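# Screw the holder's cap tightly onto rack tube C6

## Task

Take the cap out of the cap holder and screw it on firmly over the uncapped tube in rack slot C6. When finished, that tube must still sit in its slot and the rack must still be upright.

## Robot and tools

ROBOT. Two arms. left_arm carries a left hand and right_arm a right hand; the left hand mirrors the right. Each hand has six finger motors. Base poses in the scene frame: left_arm at (-0.068, +0.484, 0) m, right_arm at (+0.060, -0.443, 0) m, each turned only slightly about z.

FRAMES. Scene frame: origin at table-top height, midway between the two nominal bases; +z up, +x out over the table, left_arm on the +y side. Image left and right do not follow these names. Reported hand poses, velocities and targets use each arm's own base frame. Fixed cameras and the table use the scene frame. Pose offsets you send use the axes of that arm's current Hand target.

HAND POINT. This point is fixed to the palm, about 5 cm in front of it and 15 cm out from the wrist flange. Its +z runs along the straight fingers, +y points out of the palm, and +x runs across the palm. On the right hand +x points away from the thumb; on the left hand it points toward the thumb. Straight fingertips reach 6 to 7 cm beyond the point. A bracket on the little-finger side of the wrist sticks out and can strike things. With the palm down, the wrist can hang below the point and reach the table first.

ROW LAYOUT. Each row is one flat list of 28 numbers, each in [-1, 1]. Both arms are always included, left first and then right. For each arm the 14 numbers are dx, dy, dz, rx, ry, rz, little, ring, middle, index, thumb_bend, thumb_turn, force_limit, speed. The pose part is an offset, not a pose. It counts from that arm's Hand target as it stood when the action or move began, along that target's own axes. 1.0 equals 0.6 m or 180 degrees. rx, ry, rz together form one rotation vector. Every row of an action counts from the same start, so sending the same offset again moves the arm further. Six zeros re-command the current Hand target. Per step, orientation is clipped to within 32 degrees of the measured orientation.

FINGER NUMBERS. These are absolute targets, not offsets. For fingers and thumb_bend, +1 is straight/open and -1 is curled/closed. For thumb_turn, +1 puts the thumb beside the palm and -1 puts it opposite the fingers. To grip an object 3.5 to 6.5 cm thick, first turn the thumb in front of the palm (thumb_turn -1). force_limit maps linearly from about 0 N at -1 to 10 N at +1 (15 N for the two thumb motors). speed rises from near zero at -1 to full speed at +0.48 and stays full up to +1. For a gentle grip, close at speed -0.94 or lower. No number means 'no change'. To leave a hand as it is, resend the last eight numbers you sent for it. If you have sent none yet, send its hand_measured values, then hand_force_limit and hand_speed.

TOOLS.
- execute_actions(actions, cameras): actions is a list of actions. Each action is a table of up to 15 rows, one per 1/30 s step, and a short table repeats its last row. An empty list returns camera images.
- move(target, speed, blend, stop_force, zero, blocking, cameras): moves the hand points along straight lines. target is one 28-number row, or a list of up to 15 rows; every row is an offset from the same starting Hand targets. speed is in m/s (0.002 to 3.6, default 0.25), and turning is limited to twice that in rad/s. It can be one value or one per target. blend, in m, rounds the corners of a list. stop_force, in N (3 to 120), ends an arm's path when it feels that much push against its motion. Don't rely on it while the hand turns, or to sense a loose thing tipping. Leave it out when backing off a contact. zero (default true) re-zeroes before the move. blocking=false cannot be combined with stop_force. The result adds a 'move:' line giving the ending (done, off_target, moving, held, fault) and any limits (paced = pose was clipped, held = steps were withheld).
- wait(seconds 0 to 10), stop(), zoom_image(camera, region [x0,y0,x1,y1] in pixels, at most 504 by 504), show_instructions(), zero_wrist_force(arm 'left_arm' or 'right_arm'), and finished_scene(scene 1), which is final.

CAMERAS: cam_head_left, cam_head_right, cam_high, cam_low, cam_left_wrist, cam_right_wrist, each 896x504. Their calibrations are approximate.

RESULTS. Results give end_effector_position (m), end_effector_quat_wxyz, velocities and Hand target; the next offsets count from Hand target. A hand point often rests a little short of it. For each hand there are six values each of hand_measured (positions), hand_stopped_by (moving, target, force, stalled, fault) and hand_load_n (fingertip load in N, positive when the finger is pushed open). A lost grip shows only as the load dropping to about 0. Wrist force and torque are given in the hand point's axes; a third line gives the peak since the last reading. Joint torques include the arm's own weight. MOTOR HOT warns of heating, and at 85 °C the arm brakes for 30 to 60 s or longer.

AVOID. Pressing past a firm contact: the arms are stiff. A net force near 150 N, or torque beyond the joint limits, stops the arm for 10 s; the wrist joints are weak (about 11 N m spare). Avoid contact between the arms and closing one hand on the other, avoid dropping the cap or letting go of it while moving, and avoid knocking over the rack or pulling the tube out of it. Nothing may leave the table. Fast moves overshoot and hit harder. Don't route a path close to an arm's own base. Long holds, full stretch or pushing at unreachable poses heat the motors. To screw, turn the held cap about the tube's axis in steps, re-gripping between turns, with light downward contact.

Each tool is called after ">>>" by a JSON object that holds its "fn" and its "kwargs", one argument or row to a line.

Reference images:

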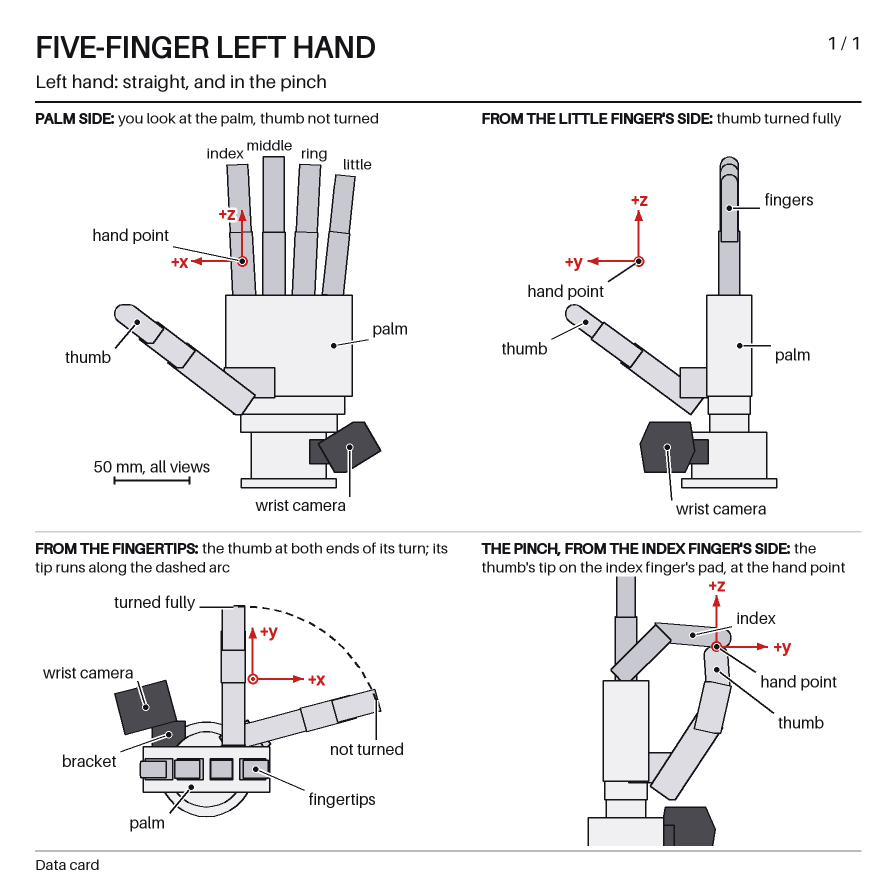

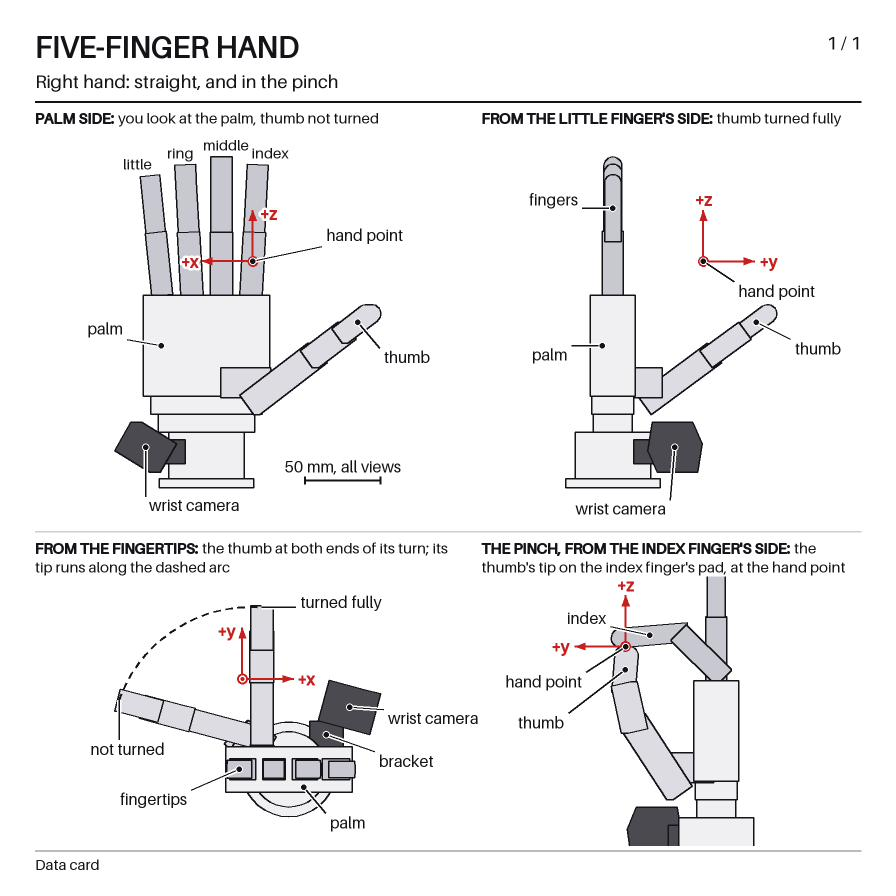

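## Session

>>> {"fn": "execute_actions", "kwargs": {
  "actions": []
}}

Scene clock: 0.00 s.
left_arm: end_effector_position=(+0.8833, +0.2681, +0.1471) hand_measured=(+1.000, +1.000, +1.000, +1.000, +1.000, +1.000) hand_load_n=(+0.0, +0.0, +0.0, +0.0, +0.0, +0.0) hand_stopped_by=(target, target, target, target, target, target) hand_force_limit=0.00 hand_speed=-0.80 end_effector_quat_wxyz=(+0.394, +0.565, +0.509, +0.516) | right_arm: end_effector_position=(+0.7332, +0.2201, +0.2326) hand_measured=(+1.000, +1.000, +1.000, +1.000, +1.000, +1.000) hand_load_n=(+0.0, +0.0, +0.0, +0.0, +0.0, +0.0) hand_stopped_by=(target, target, target, target, target, target) hand_force_limit=0.00 hand_speed=-0.80 end_effector_quat_wxyz=(+0.392, +0.631, +0.654, +0.142)
Joint positions: left_arm=[3.69 -2.484 -1.199 3.506 -1.11 0.264] | right_arm=[0.326 -0.839 1.016 0.687 2.111 0.087]
Joint velocities: within noise
Joint torques (N m): no reading
Wrist force (N): no reading
Wrist torque (N m): no reading
Wrist force, peak (N): no reading
Hand target: left_arm +0.8833, +0.2681, +0.1471; +0.394, +0.565, +0.509, +0.516 | right_arm +0.7332, +0.2201, +0.2326; +0.392, +0.631, +0.654, +0.142

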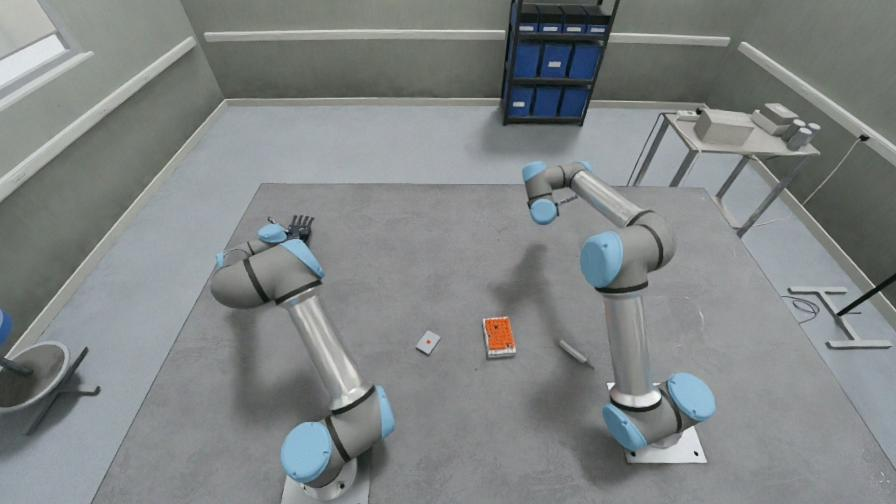

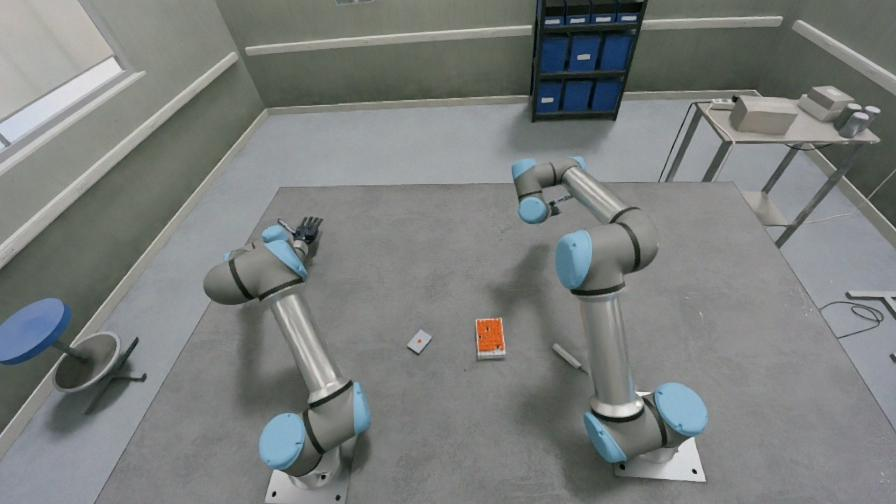

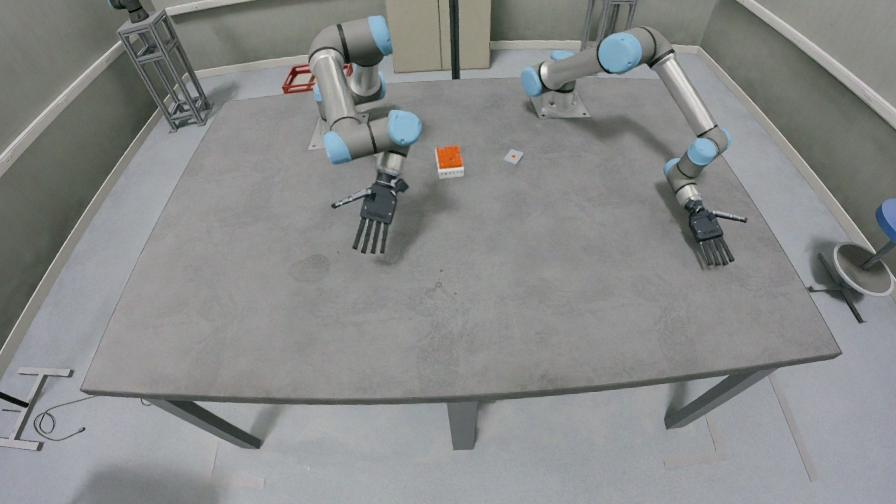

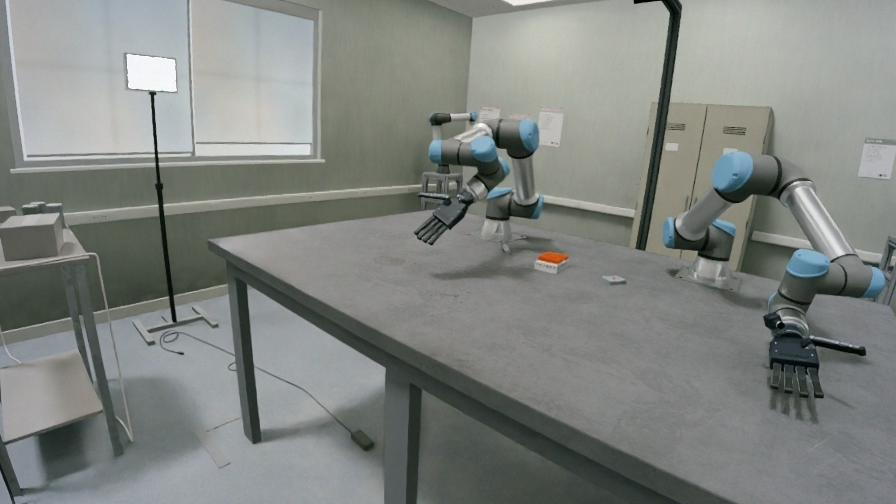

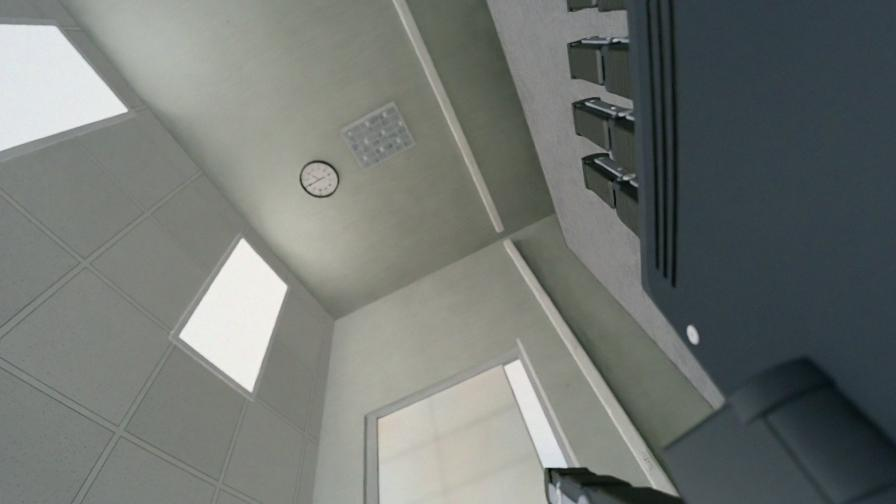

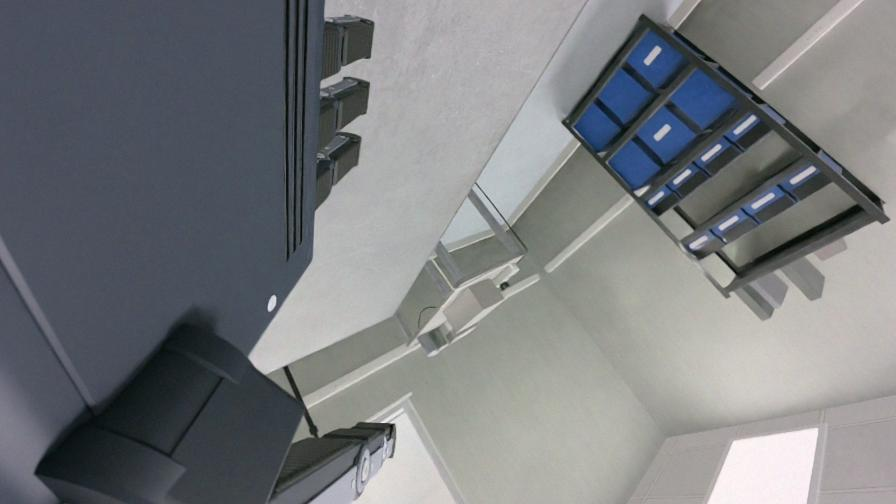

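>>> {"fn": "zoom_image", "kwargs": {
  "camera": "cam_head_left",
  "region": [400, 290, 620, 400]
}}

>>> {"fn": "zoom_image", "kwargs": {
  "camera": "cam_head_right",
  "region": [400, 300, 520, 370]
}}

>>> {"fn": "zoom_image", "kwargs": {
  "camera": "cam_high",
  "region": [420, 130, 540, 190]
}}

>>> {"fn": "zoom_image", "kwargs": {
  "camera": "cam_low",
  "region": [520, 240, 640, 290]
}}

Scaled by 2.291.

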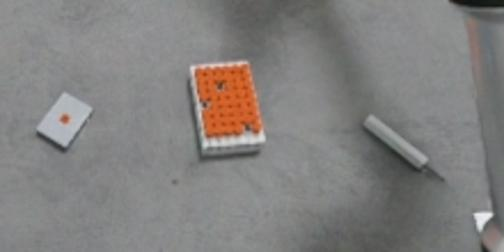

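Scaled by 4.200.

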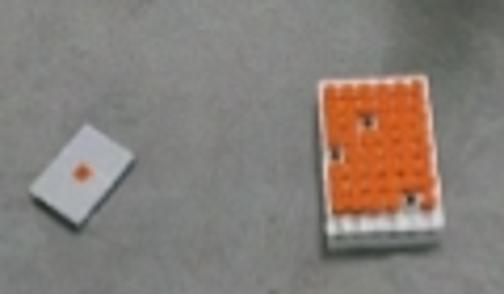

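Scaled by 4.200.

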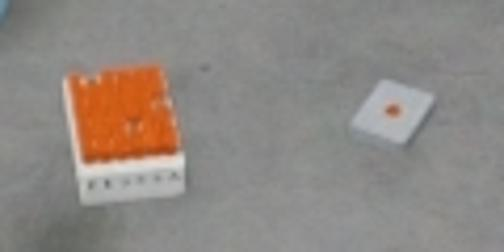

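Scaled by 4.200.

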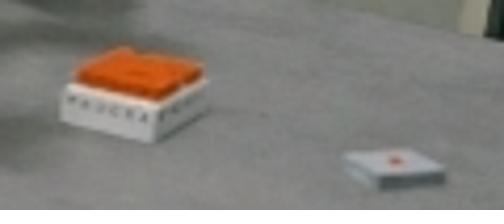

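>>> {"fn": "move", "kwargs": {
  "target": [0,0,0,0,0,0,1,1,1,1,1,1,0,-0.8,-0.0242,-0.6053,-0.3932,0.439,0.078,0.2555,1,1,1,1,1,1,0,-0.8],
  "speed": 0.4,
  "cameras": ["all"]
}}

Scene clock: 58.53 s.
left_arm: end_effector_position=(+0.8833, +0.2681, +0.1471) hand_measured=(+1.000, +1.000, +1.000, +1.000, +1.000, +1.000) hand_load_n=(+0.0, +0.0, +0.0, +0.0, +0.0, +0.0) hand_stopped_by=(target, target, target, target, target, target) hand_force_limit=0.00 hand_speed=-0.80 end_effector_quat_wxyz=(+0.394, +0.565, +0.509, +0.516) | right_arm: end_effector_position=(+0.3091, +0.2201, +0.1445) hand_measured=(+1.000, +1.000, +1.000, +1.000, +1.000, +1.000) hand_load_n=(+0.0, +0.0, +0.0, +0.0, +0.0, +0.0) hand_stopped_by=(target, target, target, target, target, target) hand_force_limit=0.00 hand_speed=-0.80 end_effector_quat_wxyz=(-0.241, +0.898, +0.356, -0.096)
Joint positions: left_arm=[3.69 -2.484 -1.199 3.506 -1.11 0.264] | right_arm=[0.139 -1.186 1.712 1.368 1.15 0.884]
Joint torques (N m): left_arm=[-0.7 50.84 18.09 0.74 0.04 0] | right_arm=[-3.35 -13.63 -3.94 1.97 -2.72 1.22]
Wrist force (N): left_arm=[0.0 0.2 0.0] | right_arm=[0.0 -0.5 0.5]
Wrist torque (N m): left_arm=[0.03 0.00 0.00] | right_arm=[-0.02 -0.04 0.06]
Wrist force, peak (N): left_arm=[0.1 0.5 -0.2] | right_arm=[-2.2 0.7 1.9]
Hand target: left_arm +0.8833, +0.2681, +0.1471; +0.394, +0.565, +0.509, +0.516 | right_arm +0.3090, +0.2201, +0.1444; -0.241, +0.898, +0.356, -0.096
Off the commanded pose: left_arm 0.000 m, 0 deg | right_arm 0.000 m, 0 deg.
move: done
camera_calibration:
cam_right_wrist: T_world_to_cam=[[0.738349, -0.429828, -0.519701, -0.0475246], [-0.274565, -0.895416, 0.350491, 0.223799], [-0.615999, -0.116093, -0.779145, 0.448185], [0, 0, 0, 1]] pos_world=[0.372619, 0.231998, 0.246063]

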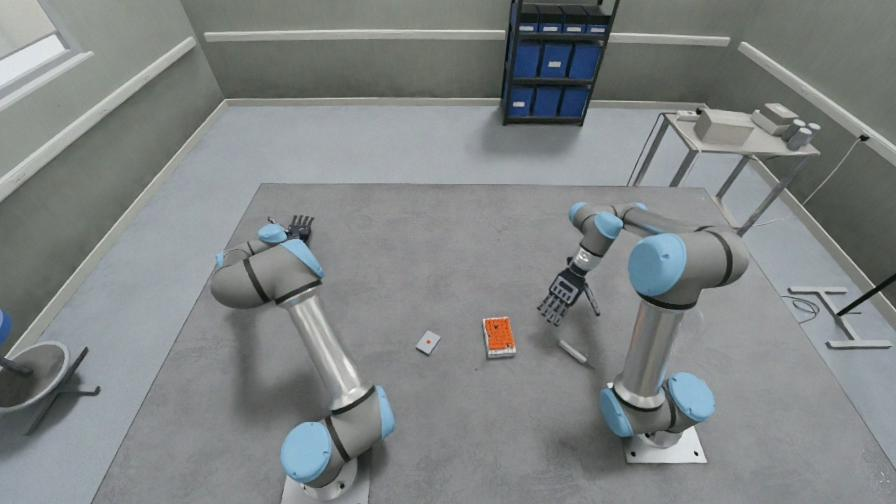

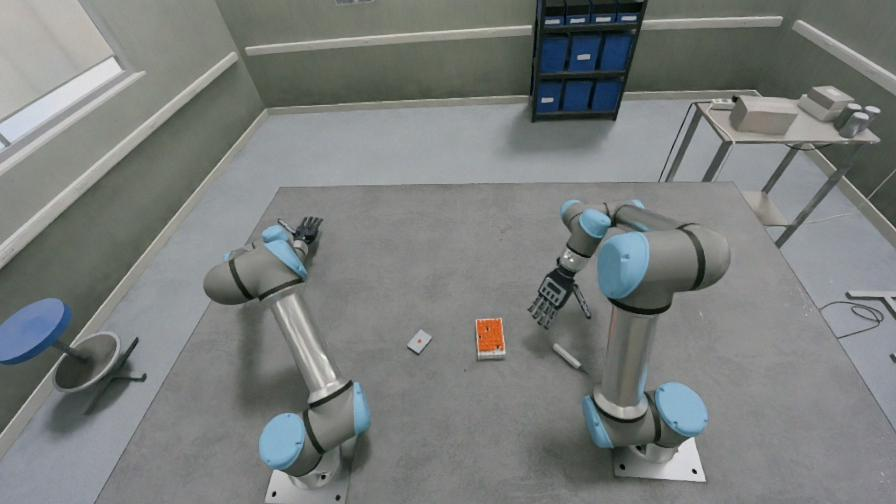

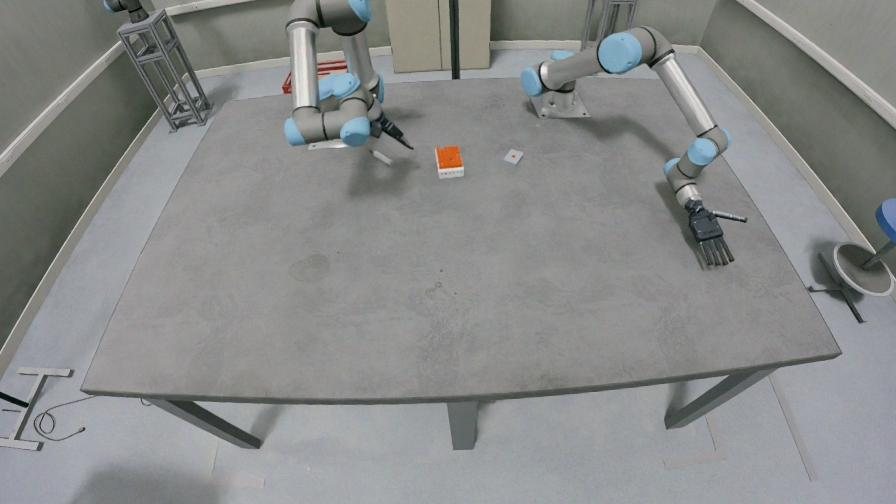

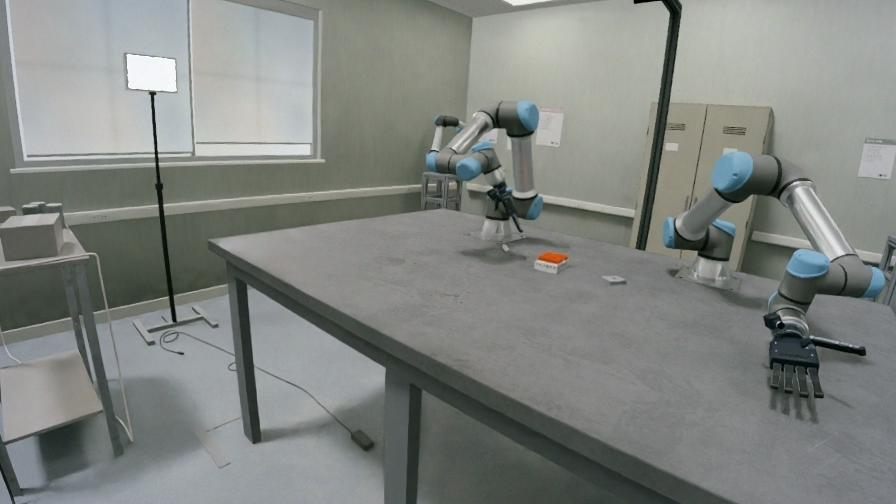

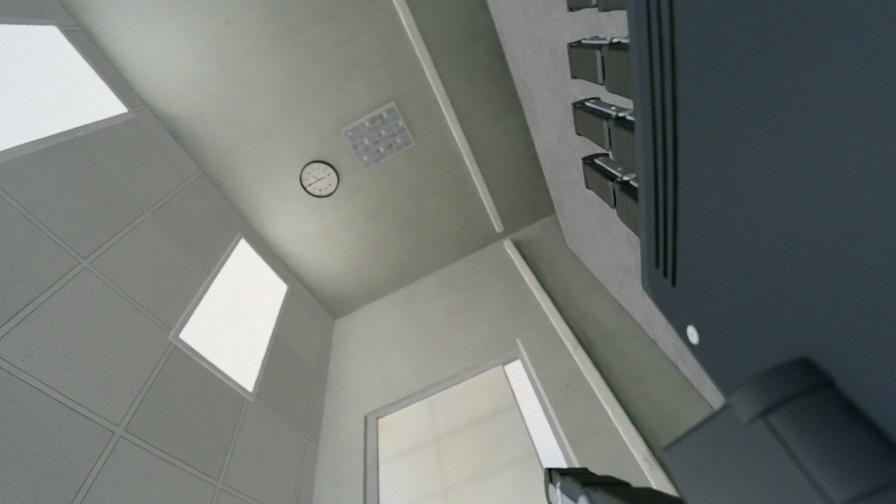

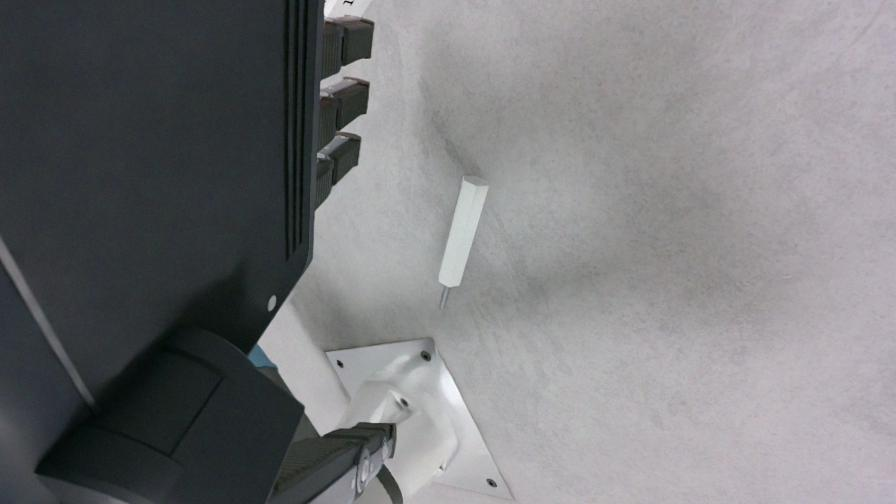

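>>> {"fn": "zoom_image", "kwargs": {
  "camera": "cam_right_wrist",
  "region": [420, 160, 520, 320]
}}

Scaled by 3.150.

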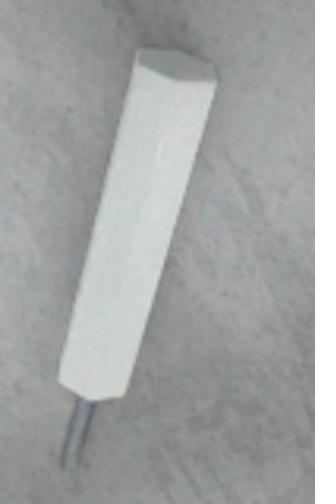

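>>> {"fn": "move", "kwargs": {
  "target": [-0.9917,0.0913,-0.9867,0.4685,-0.1067,-0.228,1,1,1,1,1,1,0,-0.8,0,0,0,0,0,0,1,1,1,1,1,-1,0,0],
  "speed": 0.45,
  "cameras": ["cam_left_wrist", "cam_right_wrist", "cam_high"]
}}

Scene clock: 78.37 s.
left_arm: end_effector_position=(+0.3406, -0.3732, +0.1852) hand_measured=(+1.000, +1.000, +1.000, +1.000, +1.000, +1.000) hand_load_n=(+0.0, +0.0, +0.0, +0.0, +0.0, +0.0) hand_stopped_by=(target, target, target, target, target, target) hand_force_limit=0.00 hand_speed=-0.80 end_effector_quat_wxyz=(+0.135, +0.551, +0.800, -0.196) | right_arm: end_effector_position=(+0.3090, +0.2201, +0.1444) hand_measured=(+1.000, +1.000, +1.000, +1.000, +1.000, -1.000) hand_load_n=(+0.0, +0.0, +0.0, +0.0, +0.0, -0.5) hand_stopped_by=(target, target, target, target, target, target) hand_force_limit=0.00 hand_speed=0.00 end_effector_quat_wxyz=(-0.241, +0.898, +0.356, -0.096)
Joint positions: left_arm=[2.666 -1.865 -1.576 2.105 -1.148 -0.891] | right_arm=[0.139 -1.186 1.713 1.368 1.15 0.884]
Joint torques (N m): left_arm=[-5.86 48.38 0.99 -2.91 2.84 -0.78] | right_arm=[-10.12 -14.68 -3.02 5.04 -2.38 0.86]
Wrist force (N): left_arm=[1.7 2.7 0.0] | right_arm=[-0.1 -0.7 0.5]
Wrist torque (N m): left_arm=[0.06 0.07 -0.18] | right_arm=[-0.06 -0.04 0.04]
Wrist force, peak (N): left_arm=[1.9 2.9 0.0] | right_arm=[0.0 -0.9 0.6]
Hand target: left_arm +0.3404, -0.3733, +0.1853; +0.135, +0.551, +0.800, -0.196 | right_arm +0.3090, +0.2201, +0.1444; -0.241, +0.898, +0.356, -0.096
Off the commanded pose: left_arm 0.000 m, 0 deg | right_arm 0.000 m, 0 deg.
move: done
camera_calibration:
cam_left_wrist: T_world_to_cam=[[-0.996065, -0.0886234, 0.000612544, 0.316234], [-0.0886239, 0.996065, -0.000721357, 0.410984], [-0.000546204, -0.000772804, -1, 0.300425], [0, 0, 0, 1]] pos_world=[0.351577, -0.381109, 0.300528]
cam_right_wrist: T_world_to_cam=[[0.73805, -0.429782, -0.520162, -0.0473645], [-0.274454, -0.895464, 0.350456, 0.223813], [-0.616406, -0.115894, -0.778853, 0.448143], [0, 0, 0, 1]] pos_world=[0.372622, 0.231997, 0.245964]
Images, in order (width x height): cam_high 896x504, cam_left_wrist 896x504, cam_right_wrist 896x504.

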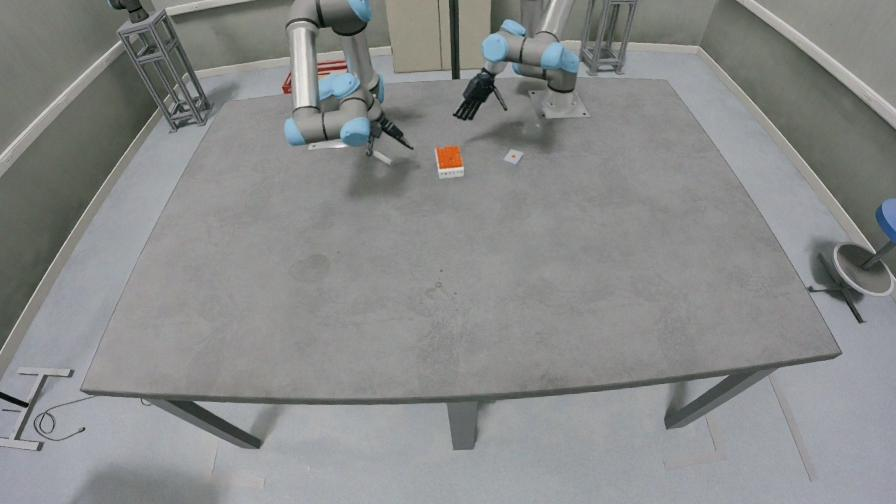

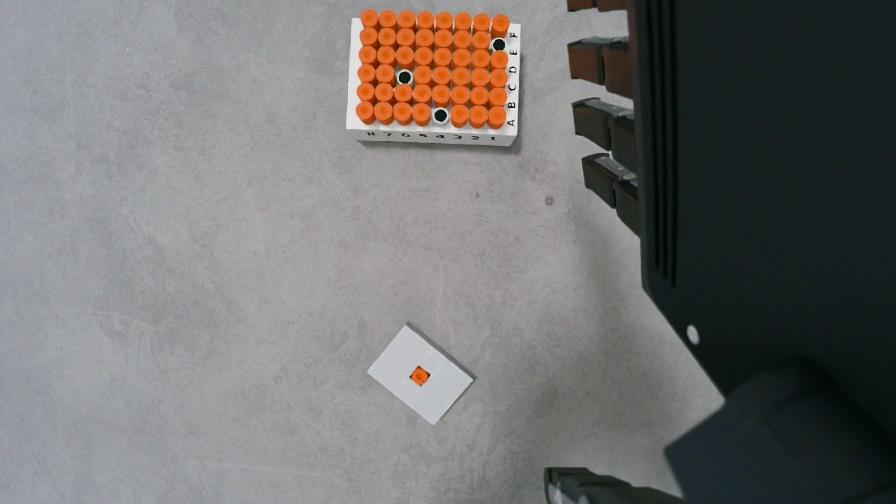

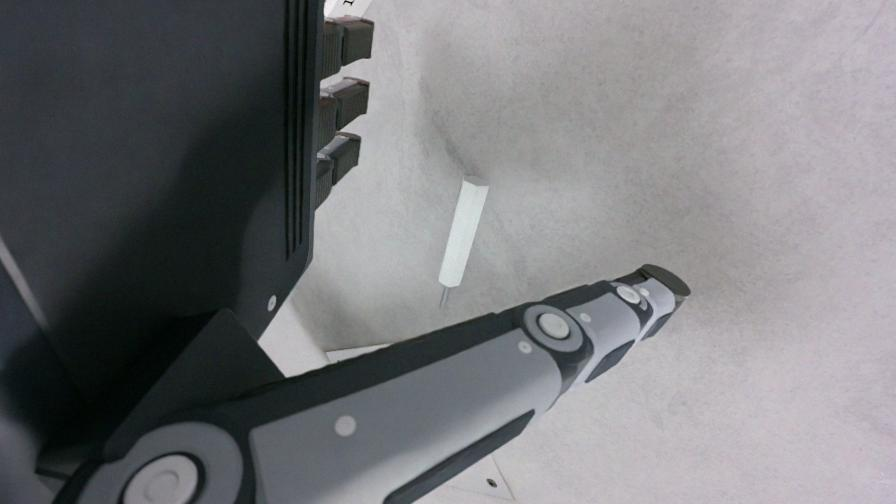

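>>> {"fn": "zoom_image", "kwargs": {
  "camera": "cam_left_wrist",
  "region": [340, 0, 530, 160]
}}

>>> {"fn": "zoom_image", "kwargs": {
  "camera": "cam_left_wrist",
  "region": [360, 310, 480, 430]
}}

Scaled by 2.653.

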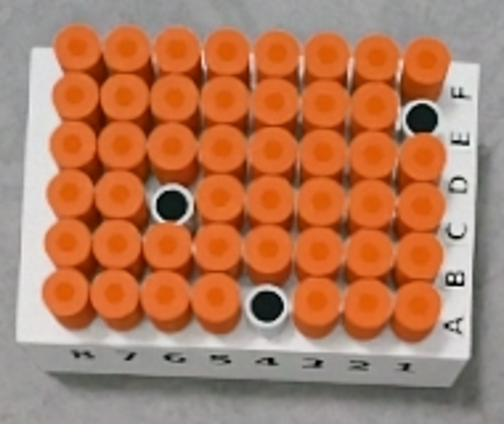

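Scaled by 4.200.

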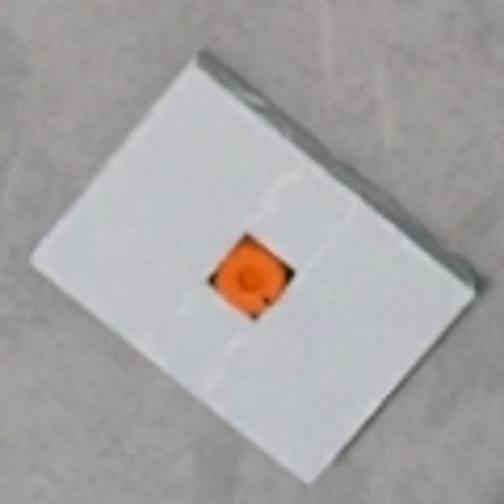

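>>> {"fn": "move", "kwargs": {
  "target": [0,0,0,0,0,0,1,1,1,1,1,1,0,-0.8,-0.1937,-0.0147,0.1515,0.1944,-0.0094,-0.0086,0.5,0.5,0.5,0.5,0.26,-1,0,0],
  "speed": 0.2,
  "cameras": ["cam_right_wrist", "cam_left_wrist", "cam_head_right"]
}}

Scene clock: 106.07 s.
left_arm: end_effector_position=(+0.3404, -0.3733, +0.1853) hand_measured=(+1.000, +1.000, +1.000, +1.000, +1.000, +1.000) hand_load_n=(+0.0, +0.0, +0.0, +0.0, +0.0, +0.0) hand_stopped_by=(target, target, target, target, target, target) hand_force_limit=0.00 hand_speed=-0.80 end_effector_quat_wxyz=(+0.135, +0.551, +0.800, -0.196) | right_arm: end_effector_position=(+0.1880, +0.1791, +0.0701) hand_measured=(+0.500, +0.500, +0.500, +0.500, +0.260, -1.000) hand_load_n=(+0.0, +0.0, +0.0, +0.0, +0.0, +0.0) hand_stopped_by=(target, target, target, target, target, target) hand_force_limit=0.00 hand_speed=0.00 end_effector_quat_wxyz=(-0.496, +0.777, +0.326, -0.208)
Joint positions: left_arm=[2.666 -1.865 -1.577 2.105 -1.147 -0.891] | right_arm=[-0.213 -0.959 2.174 1.424 1.066 0.26]
Joint torques (N m): left_arm=[-5.46 47.64 -0.64 -4.56 3.25 0.92] | right_arm=[-4.53 -27.1 1.16 4.99 -2.22 -1.26]
Wrist force (N): left_arm=[1.8 2.9 0.1] | right_arm=[-0.3 -0.8 0.6]
Wrist torque (N m): left_arm=[0.09 0.05 -0.17] | right_arm=[-0.14 0.03 0.17]
Wrist force, peak (N): left_arm=[1.9 2.9 0.0] | right_arm=[0.7 -2.0 0.8]
Hand target: left_arm +0.3404, -0.3733, +0.1853; +0.135, +0.551, +0.800, -0.196 | right_arm +0.1879, +0.1791, +0.0702; -0.496, +0.777, +0.326, -0.208
Off the commanded pose: left_arm 0.000 m, 0 deg | right_arm 0.000 m, 0 deg.
move: done
camera_calibration:
cam_left_wrist: T_world_to_cam=[[-0.996074, -0.0885189, 0.000831438, 0.316111], [-0.0885197, 0.996074, -0.000902719, 0.410997], [-0.000748266, -0.000972773, -0.999999, 0.30042], [0, 0, 0, 1]] pos_world=[0.351476, -0.381109, 0.300528]
cam_right_wrist: T_world_to_cam=[[0.435893, -0.0879731, -0.895689, 0.00764257], [-0.155281, -0.987638, 0.0214358, 0.197137], [-0.886502, 0.129739, -0.444165, 0.294239], [0, 0, 0, 1]] pos_world=[0.288123, 0.157198, 0.13331]
Images, in order (width x height): cam_head_right 896x504, cam_left_wrist 896x504, cam_right_wrist 896x504.

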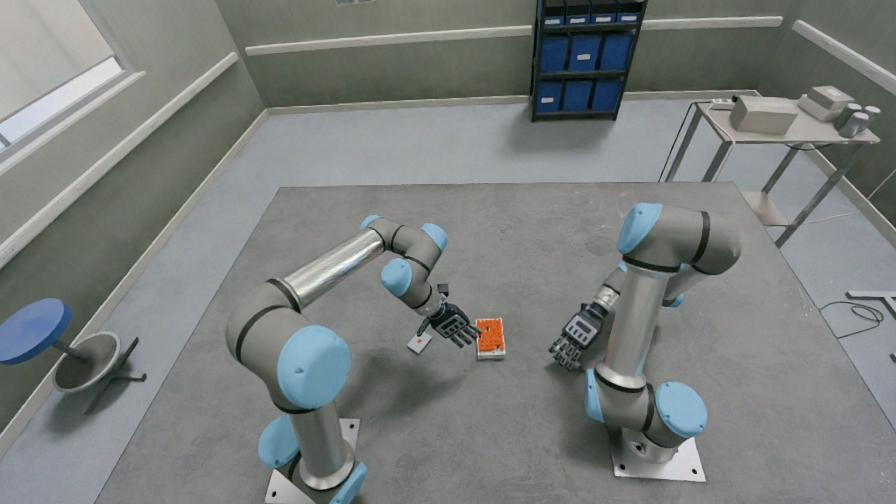

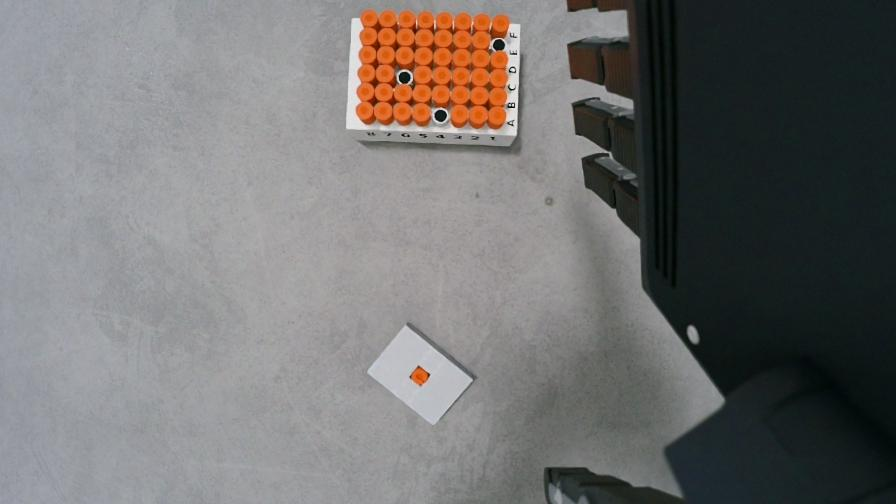

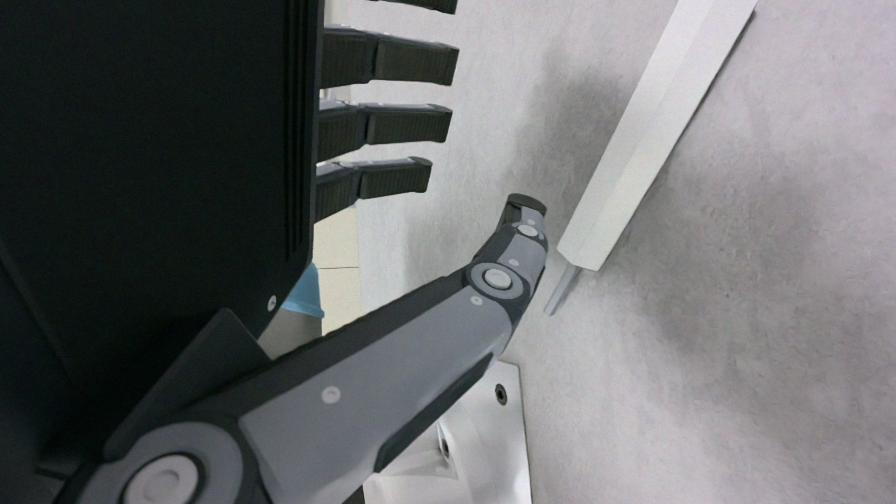

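>>> {"fn": "zoom_image", "kwargs": {
  "camera": "cam_right_wrist",
  "region": [500, 180, 680, 340]
}}

>>> {"fn": "zoom_image", "kwargs": {
  "camera": "cam_right_wrist",
  "region": [540, 0, 780, 200]
}}

Scaled by 2.800.

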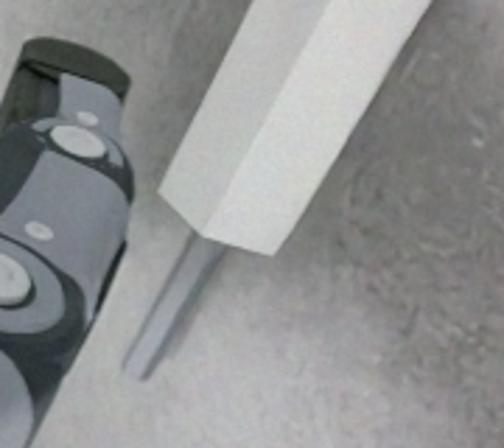

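Scaled by 2.100.

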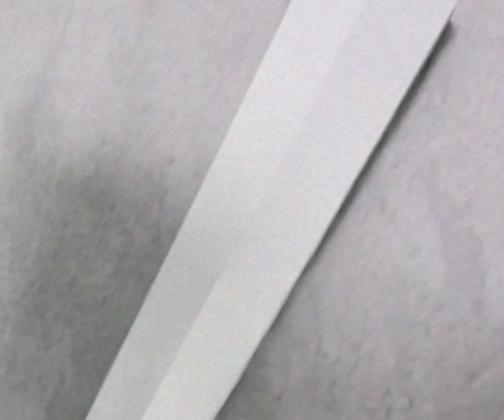

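>>> {"fn": "move", "kwargs": {
  "target": [0,0,0,0,0,0,1,1,1,1,1,1,0,-0.8,0.0122,0.0833,-0.0797,0,0,0,0,0,0,0,0.26,-1,0,0],
  "speed": 0.15,
  "cameras": ["cam_right_wrist"]
}}

Scene clock: 136.27 s.
left_arm: end_effector_position=(+0.3404, -0.3733, +0.1853) hand_measured=(+1.000, +1.000, +1.000, +1.000, +1.000, +1.000) hand_load_n=(+0.0, +0.0, +0.0, +0.0, +0.0, +0.0) hand_stopped_by=(target, target, target, target, target, target) hand_force_limit=0.00 hand_speed=-0.80 end_effector_quat_wxyz=(+0.135, +0.551, +0.800, -0.196) | right_arm: end_effector_position=(+0.2389, +0.1393, +0.0450) hand_measured=(+0.000, +0.000, +0.000, +0.000, +0.260, -1.000) hand_load_n=(+0.0, +0.0, +0.0, +0.0, +0.0, +0.0) hand_stopped_by=(target, target, target, target, target, target) hand_force_limit=0.00 hand_speed=0.00 end_effector_quat_wxyz=(-0.496, +0.777, +0.326, -0.208)
Joint positions: left_arm=[2.666 -1.865 -1.577 2.105 -1.147 -0.891] | right_arm=[-0.286 -0.845 2.032 1.47 1.13 0.221]
Joint torques (N m): left_arm=[-5.46 48.77 0.03 -4.31 3.07 0.56] | right_arm=[0.57 -39.17 -10.65 0.32 -1.43 1.07]
Wrist force (N): left_arm=[1.7 2.7 0.1] | right_arm=[-0.5 -0.7 0.6]
Wrist torque (N m): left_arm=[0.06 0.06 -0.18] | right_arm=[-0.12 0.06 0.16]
Wrist force, peak (N): left_arm=[1.8 2.8 0.2] | right_arm=[-0.1 -2.3 2.5]
Hand target: left_arm +0.3404, -0.3733, +0.1853; +0.135, +0.551, +0.800, -0.196 | right_arm +0.2390, +0.1393, +0.0450; -0.496, +0.777, +0.326, -0.208
Off the commanded pose: left_arm 0.000 m, 0 deg | right_arm 0.000 m, 0 deg.
move: done
camera_calibration:
cam_right_wrist: T_world_to_cam=[[0.435516, -0.0877413, -0.895895, -0.0405484], [-0.155258, -0.987645, 0.0212525, 0.166202], [-0.886691, 0.129839, -0.443758, 0.333444], [0, 0, 0, 1]] pos_world=[0.339126, 0.117297, 0.108109]
Images, in order (width x height): cam_right_wrist 896x504.

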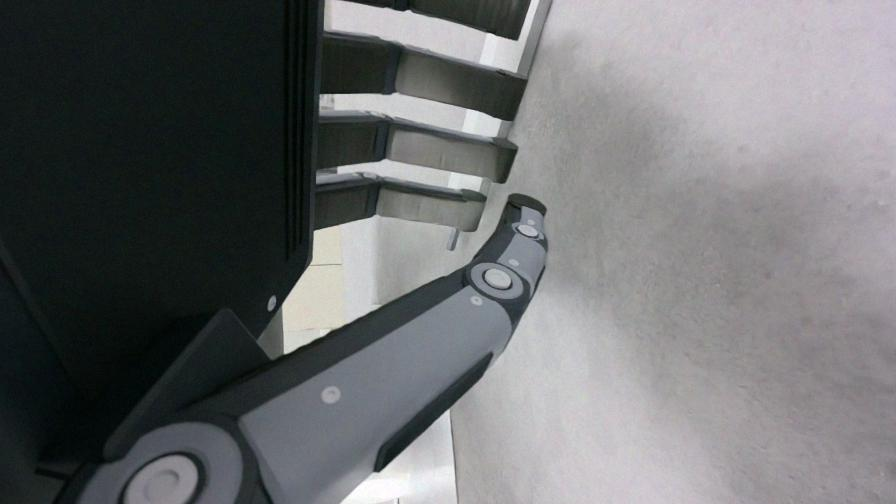

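>>> {"fn": "move", "kwargs": {
  "target": [0,0,0,0,0,0,1,1,1,1,1,1,0,-0.8,0,0.0559,0.0261,0,0,0,0,0,0,0,0.26,-1,0,0],
  "speed": 0.02,
  "stop_force": 3,
  "cameras": ["cam_right_wrist"]
}}

Scene clock: 139.40 s.
left_arm: end_effector_position=(+0.3404, -0.3733, +0.1853) hand_measured=(+1.000, +1.000, +1.000, +1.000, +1.000, +1.000) hand_load_n=(+0.0, +0.0, +0.0, +0.0, +0.0, +0.0) hand_stopped_by=(target, target, target, target, target, target) hand_force_limit=0.00 hand_speed=-0.80 end_effector_quat_wxyz=(+0.135, +0.551, +0.800, -0.196) | right_arm: end_effector_position=(+0.2390, +0.1393, +0.0219) hand_measured=(+0.000, +0.000, +0.000, +0.000, +0.260, -1.000) hand_load_n=(+0.0, +0.0, -0.5, +0.0, +0.0, +0.0) hand_stopped_by=(target, target, target, target, target, target) hand_force_limit=0.00 hand_speed=0.00 end_effector_quat_wxyz=(-0.496, +0.777, +0.326, -0.208)
Joint positions: left_arm=[2.666 -1.865 -1.577 2.105 -1.147 -0.891] | right_arm=[-0.286 -0.789 2.023 1.422 1.13 0.221]
Joint torques (N m): left_arm=[-6.28 48.23 -0.29 -3.92 3.17 0.32] | right_arm=[7.51 -48.95 5.56 3.58 -0.93 0.24]
Wrist force (N): left_arm=[1.8 2.7 -0.1] | right_arm=[-0.3 -3.8 -0.6]
Wrist torque (N m): left_arm=[0.07 0.04 -0.16] | right_arm=[-0.17 0.10 0.08]
Wrist force, peak (N): left_arm=[1.8 2.9 0.0] | right_arm=[-0.4 -12.4 -4.4]
Hand target: left_arm +0.3404, -0.3733, +0.1853; +0.135, +0.551, +0.800, -0.196 | right_arm +0.2390, +0.1393, +0.0219; -0.496, +0.777, +0.326, -0.208 (not the last commanded pose)
Off the commanded pose: left_arm 0.000 m, 0 deg | right_arm 0.014 m, 0 deg.
move: contact (right_arm)
camera_calibration:
cam_right_wrist: T_world_to_cam=[[0.435648, -0.0877152, -0.895833, -0.0612964], [-0.155166, -0.98766, 0.0212484, 0.166664], [-0.886642, 0.129746, -0.443882, 0.323198], [0, 0, 0, 1]] pos_world=[0.339125, 0.117297, 0.0850093]
Images, in order (width x height): cam_right_wrist 896x504.

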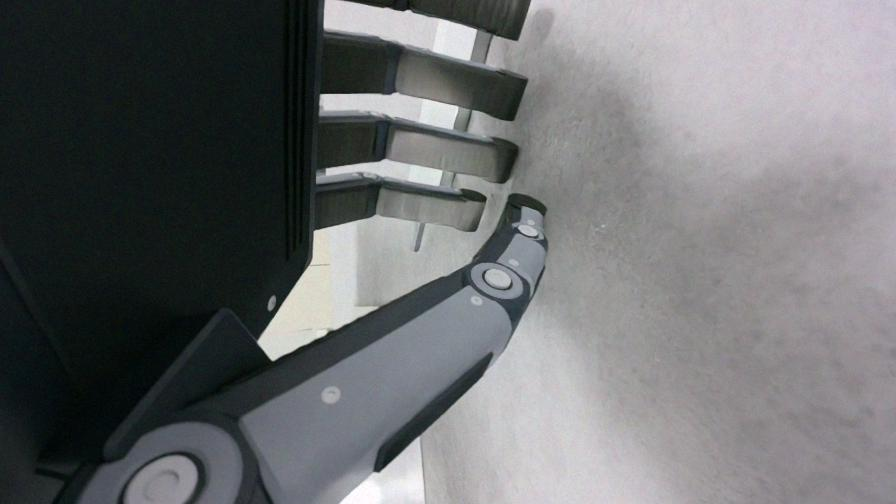

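>>> {"fn": "move", "kwargs": {
  "target": [
    [0,0,0,0,0,0,1,1,1,1,1,1,0,-0.8,0,-0.0498,-0.0232,0,0,0,0,0,0,0,0.26,-1,0,0],
    [0,0,0,0,0,0,1,1,1,1,1,1,0,-0.8,0.0025,-0.0798,0.0602,0,0,0,0.5,0.5,0.5,0.5,0.26,-1,0,0]
  ],
  "speed": 0.12,
  "cameras": ["cam_right_wrist"]
}}

>>> {"fn": "zoom_image", "kwargs": {
  "camera": "cam_right_wrist",
  "region": [440, 0, 640, 200]
}}

Scene clock: 149.43 s.
left_arm: end_effector_position=(+0.3404, -0.3733, +0.1853) hand_measured=(+1.000, +1.000, +1.000, +1.000, +1.000, +1.000) hand_load_n=(+0.0, +0.0, +0.0, +0.0, +0.0, +0.0) hand_stopped_by=(target, target, target, target, target, target) hand_force_limit=0.00 hand_speed=-0.80 end_effector_quat_wxyz=(+0.135, +0.551, +0.800, -0.196) | right_arm: end_effector_position=(+0.2023, +0.1774, +0.0501) hand_measured=(+0.500, +0.500, +0.500, +0.500, +0.260, -1.000) hand_load_n=(+0.0, +0.0, +0.0, +0.0, +0.0, +0.0) hand_stopped_by=(target, target, target, target, target, target) hand_force_limit=0.00 hand_speed=0.00 end_effector_quat_wxyz=(-0.496, +0.777, +0.326, -0.208)
Joint positions: left_arm=[2.666 -1.865 -1.577 2.105 -1.147 -0.891] | right_arm=[-0.209 -0.892 2.128 1.402 1.062 0.262]
Joint torques (N m): left_arm=[-5.78 48.63 0.11 -3.62 3.03 -0.15] | right_arm=[8.12 -14.63 6.14 -0.02 -2.17 1.34]
Wrist force (N): left_arm=[1.5 2.8 -0.1] | right_arm=[-0.3 -0.9 0.7]
Wrist torque (N m): left_arm=[0.08 0.09 -0.19] | right_arm=[-0.13 0.04 0.06]
Wrist force, peak (N): left_arm=[1.8 3.1 0.1] | right_arm=[0.1 -4.0 -0.7]
Hand target: left_arm +0.3404, -0.3733, +0.1853; +0.135, +0.551, +0.800, -0.196 | right_arm +0.2022, +0.1774, +0.0501; -0.496, +0.777, +0.326, -0.208
Off the commanded pose: left_arm 0.000 m, 0 deg | right_arm 0.000 m, 0 deg.
move: done
camera_calibration:
cam_right_wrist: T_world_to_cam=[[0.435721, -0.0877687, -0.895792, -0.0167218], [-0.155187, -0.987656, 0.0212852, 0.198001], [-0.886602, 0.12974, -0.443963, 0.29823], [0, 0, 0, 1]] pos_world=[0.302425, 0.155397, 0.113209]
Images, in order (width x height): cam_right_wrist 896x504.

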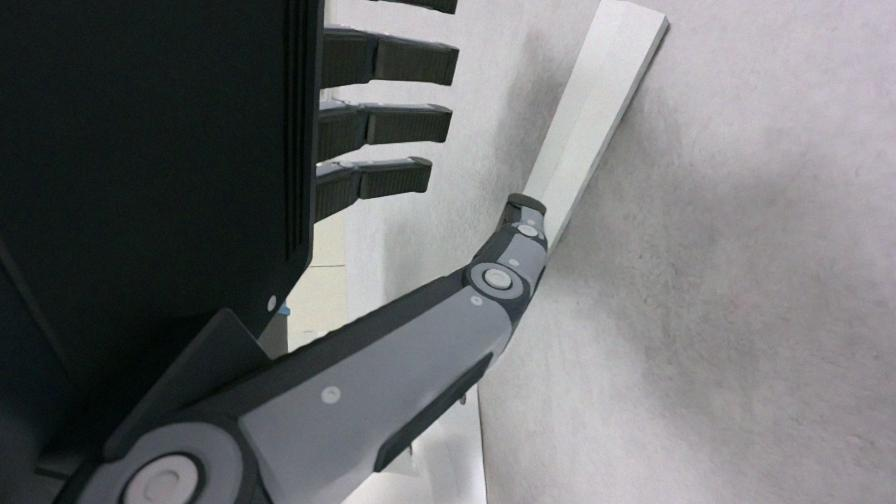

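Scaled by 2.520.

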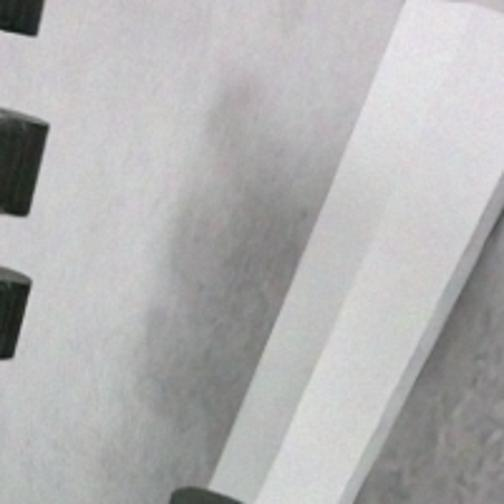

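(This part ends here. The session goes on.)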